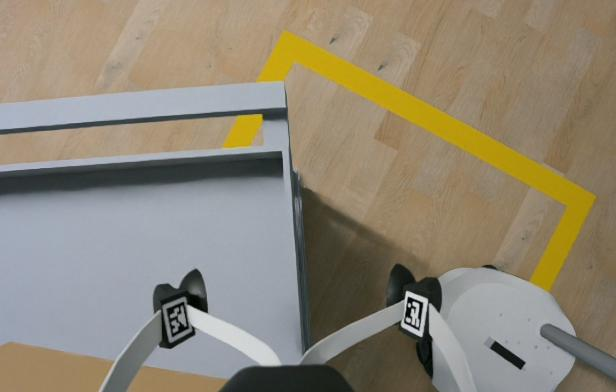

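Request:
move(blocking=false, cameras=[], r1={"joints":{"lift_m":0.925},"pace":"slow","contact_limits":{"lift_m":0.2}})

Request:
wait(seconds=3, cameras=[])

Request:
move(blocking=false, cameras=[], r1={"joints":{"gripper_m":-0.03}})

Scene clock: 1046.57 s.
move: r1 moving
r1.base_odometry: x=-1.003 y=+2.319 heading=-0.766
r1.turned_by_wheels: +0.000
r1.turned_by_imu: +0.000
r1.base_tilt: forward=-1.6 right=+1.2
r1.lidar_m: 0.51 0.49 1.18 1.14 1.21 1.69 1.59 1.70 1.71 1.63 2.08 0.73
r1.base_status: not commanded
r1.joint_positions: lift_m=+1.095 arm_m=+0.476 wrist_yaw_rad=+0.002 wrist_pitch_rad=+1.572 wrist_roll_rad=+1.118 gripper_m=+0.090
r1.joint_status: lift_m moving
r1.measured_speeds: translate_m=+0.000 strafe_m=+0.000 rotate_rad=+0.000 lift_m=-0.098 arm_m=+0.000 wrist_yaw_rad=+0.000 wrist_pitch_rad=+0.000 wrist_roll_rad=+0.000
r1.motor_effort: lift_m=+11(21) arm_m=+4(5) wheel_0=+4(4) wheel_1=+2(3) wheel_2=-3(3)
r1.servo_current: wrist_yaw_rad=65(72) wrist_pitch_rad=39(46) wrist_roll_rad=59(59) gripper_m=39(52)
r1.contact_limits: lift_m 0.2
r1.hand_pose: x=+0.6467 y=-0.0874 z=+0.9850 quat_wxyz=(+0.599, +0.374, +0.600, -0.375) (m; r1's base frame)
r1.wrist_depth_mm: 1182 1205 1229 1205 1205 1182 1182 / 1182 1182 1205 1229 1205 1229 1182 / 1182 1205 1229 1229 1182 1205 1205 / 413 413 410 1205 1205 1205 1182 / 410 410 413 1205 1205 1205 1229 / 413 415 220 413 196 991 1205 / 410 402 413 144 1205 991 1008
r2.base_odometry: x=-3.077 y=+0.051 heading=-2.357
r2.turned_by_wheels: +0.000
r2.turned_by_imu: +0.000
r2.base_tilt: forward=-0.4 right=+0.2
r2.lidar_m: 0.71 2.05 2.69 2.96 3.15 4.17 4.16 2.37 1.82 1.77 1.91 1.77
r2.base_status: not commanded
r2.joint_positions: lift_m=+0.830 arm_m=+0.375 wrist_yaw_rad=+0.022 wrist_pitch_rad=+0.001 wrist_roll_rad=+0.000 gripper_m=-0.028
r2.joint_status: not commanded
r2.measured_speeds: all 0
r2.motor_effort: lift_m=+20(20) arm_m=-13(13) wheel_0=+7(7) wheel_1=-4(5) wheel_2=+29(30)
r2.servo_current: wrist_yaw_rad=124(130) wrist_pitch_rad=46(46) wrist_roll_rad=46(52) gripper_m=124(130)
r2.contact_limits: translate_m 1
r2.hand_pose: x=+0.8357 y=-0.0810 z=+1.0077 quat_wxyz=(+1.000, +0.000, +0.001, +0.011) (m; r2's base frame)
r2.wrist_depth_mm: 121 163 243 165 - - - / 120 172 242 167 - - - / 121 163 242 167 - - - / 121 163 263 168 - - - / 121 162 259 169 - - - / 122 160 186 172 177 - - / 123 143 217 - - - -
pictures: none
No camera images: "cameras" was empty.

Scene clock: 1048.40 s.
earlier move: r1 done
r1.base_odometry: x=-1.003 y=+2.319 heading=-0.766
r1.turned_by_wheels: +0.000
r1.turned_by_imu: +0.000
r1.base_tilt: forward=-1.6 right=+1.3
r1.lidar_m: 0.53 0.48 1.19 1.13 1.19 1.67 1.59 1.68 1.69 1.63 2.05 0.75
r1.base_status: not commanded
r1.joint_positions: lift_m=+0.926 arm_m=+0.476 wrist_yaw_rad=+0.002 wrist_pitch_rad=+1.572 wrist_roll_rad=+1.118 gripper_m=+0.090
r1.joint_status: all done
r1.measured_speeds: all 0
r1.motor_effort: lift_m=+12(21) arm_m=+4(5) wheel_0=+4(5) wheel_1=+2(3) wheel_2=-3(3)
r1.servo_current: wrist_yaw_rad=46(72) wrist_pitch_rad=46(52) wrist_roll_rad=39(65) gripper_m=39(52)
r1.contact_limits: lift_m 0.2
r1.hand_pose: x=+0.6467 y=-0.0874 z=+0.8153 quat_wxyz=(+0.599, +0.374, +0.600, -0.375) (m; r1's base frame)
r1.wrist_depth_mm: - - 196 1025 1060 1060 1042 / 1025 1042 198 1008 1042 1008 1025 / 226 242 241 1025 1025 1042 1025 / 242 241 243 1025 1060 1025 1025 / 242 243 243 1025 1025 1025 1025 / 242 242 242 1042 196 842 820 / 242 241 243 144 1042 820 820
r2.base_odometry: x=-3.077 y=+0.051 heading=-2.357
r2.turned_by_wheels: +0.000
r2.turned_by_imu: +0.000
r2.base_tilt: forward=-0.4 right=+0.2
r2.lidar_m: 0.74 2.03 2.70 2.98 3.16 4.17 4.14 2.38 1.83 1.78 1.94 1.75
r2.base_status: not commanded
r2.joint_positions: lift_m=+0.830 arm_m=+0.375 wrist_yaw_rad=+0.022 wrist_pitch_rad=+0.001 wrist_roll_rad=+0.000 gripper_m=-0.028
r2.joint_status: not commanded
r2.measured_speeds: all 0
r2.on_its_own: wrist_yaw_rad is at rest, and its servo_current (124 mA) is outside its rest range (0 to 104 mA)
r2.motor_effort: lift_m=+20(21) arm_m=-13(14) wheel_0=+6(8) wheel_1=-4(5) wheel_2=+29(30)
r2.servo_current: wrist_yaw_rad=124(143) wrist_pitch_rad=39(46) wrist_roll_rad=39(59) gripper_m=124(130)
r2.contact_limits: translate_m 1
r2.hand_pose: x=+0.8357 y=-0.0810 z=+1.0077 quat_wxyz=(+1.000, +0.000, +0.001, +0.011) (m; r2's base frame)
r2.wrist_depth_mm: 121 163 243 165 - - - / 120 172 243 167 - - - / 121 163 243 168 - - - / 121 163 263 169 - - - / 121 161 259 169 - - - / 122 160 186 173 177 - - / 123 143 217 - - - -
wait: 1.83 of 3 s (r1 has come to rest)
pictures: none
No camera images: "cameras" was empty.

Scene clock: 1048.90 s.
move: r1 moving
r1.base_odometry: x=-1.003 y=+2.319 heading=-0.766
r1.turned_by_wheels: +0.000
r1.turned_by_imu: +0.000
r1.base_tilt: forward=-1.6 right=+1.2
r1.lidar_m: 0.51 0.49 1.18 1.13 1.19 1.67 1.58 1.70 1.70 1.63 2.03 0.71
r1.base_status: not commanded
r1.joint_positions: lift_m=+0.926 arm_m=+0.476 wrist_yaw_rad=+0.002 wrist_pitch_rad=+1.571 wrist_roll_rad=+1.118 gripper_m=+0.073
r1.joint_status: gripper_m moving
r1.measured_speeds: translate_m=+0.000 strafe_m=+0.000 rotate_rad=+0.000 lift_m=+0.000 arm_m=+0.000 wrist_yaw_rad=+0.000 wrist_pitch_rad=-0.003 wrist_roll_rad=+0.000
r1.motor_effort: lift_m=+12(12) arm_m=+4(5) wheel_0=+4(5) wheel_1=+2(2) wheel_2=-3(3)
r1.servo_current: wrist_yaw_rad=39(59) wrist_pitch_rad=39(46) wrist_roll_rad=46(65) gripper_m=104(104)
r1.contact_limits: lift_m 0.2
r1.hand_pose: x=+0.6468 y=-0.0874 z=+0.8153 quat_wxyz=(+0.600, +0.374, +0.600, -0.375) (m; r1's base frame)
r1.wrist_depth_mm: - - 198 1025 1042 1025 1025 / 1042 1025 198 1042 1042 1042 1042 / 226 242 243 1025 1042 1008 1008 / 242 242 243 991 1042 1025 1060 / 243 242 244 1042 1025 1042 1042 / 243 243 218 242 188 878 831 / 242 242 242 143 1042 809 809
r2.base_odometry: x=-3.077 y=+0.051 heading=-2.357
r2.turned_by_wheels: +0.000
r2.turned_by_imu: +0.000
r2.base_tilt: forward=-0.3 right=+0.1
r2.lidar_m: 0.72 2.07 2.71 2.95 3.15 4.16 4.14 2.38 1.83 1.78 1.92 1.78
r2.base_status: not commanded
r2.joint_positions: lift_m=+0.830 arm_m=+0.375 wrist_yaw_rad=+0.022 wrist_pitch_rad=+0.001 wrist_roll_rad=+0.000 gripper_m=-0.028
r2.joint_status: not commanded
r2.measured_speeds: all 0
r2.motor_effort: lift_m=+20(20) arm_m=-13(13) wheel_0=+7(7) wheel_1=-4(5) wheel_2=+29(29)
r2.servo_current: wrist_yaw_rad=124(143) wrist_pitch_rad=39(52) wrist_roll_rad=59(65) gripper_m=117(130)
r2.contact_limits: translate_m 1
r2.hand_pose: x=+0.8357 y=-0.0810 z=+1.0077 quat_wxyz=(+1.000, +0.000, +0.001, +0.011) (m; r2's base frame)
r2.wrist_depth_mm: 121 162 243 165 - - - / 120 172 244 167 - - - / 121 163 242 168 - - - / 121 163 263 169 - - - / 121 162 260 169 - - - / 122 160 186 173 177 - - / 123 143 218 - - - -
pictures: none
No camera images: "cameras" was empty.


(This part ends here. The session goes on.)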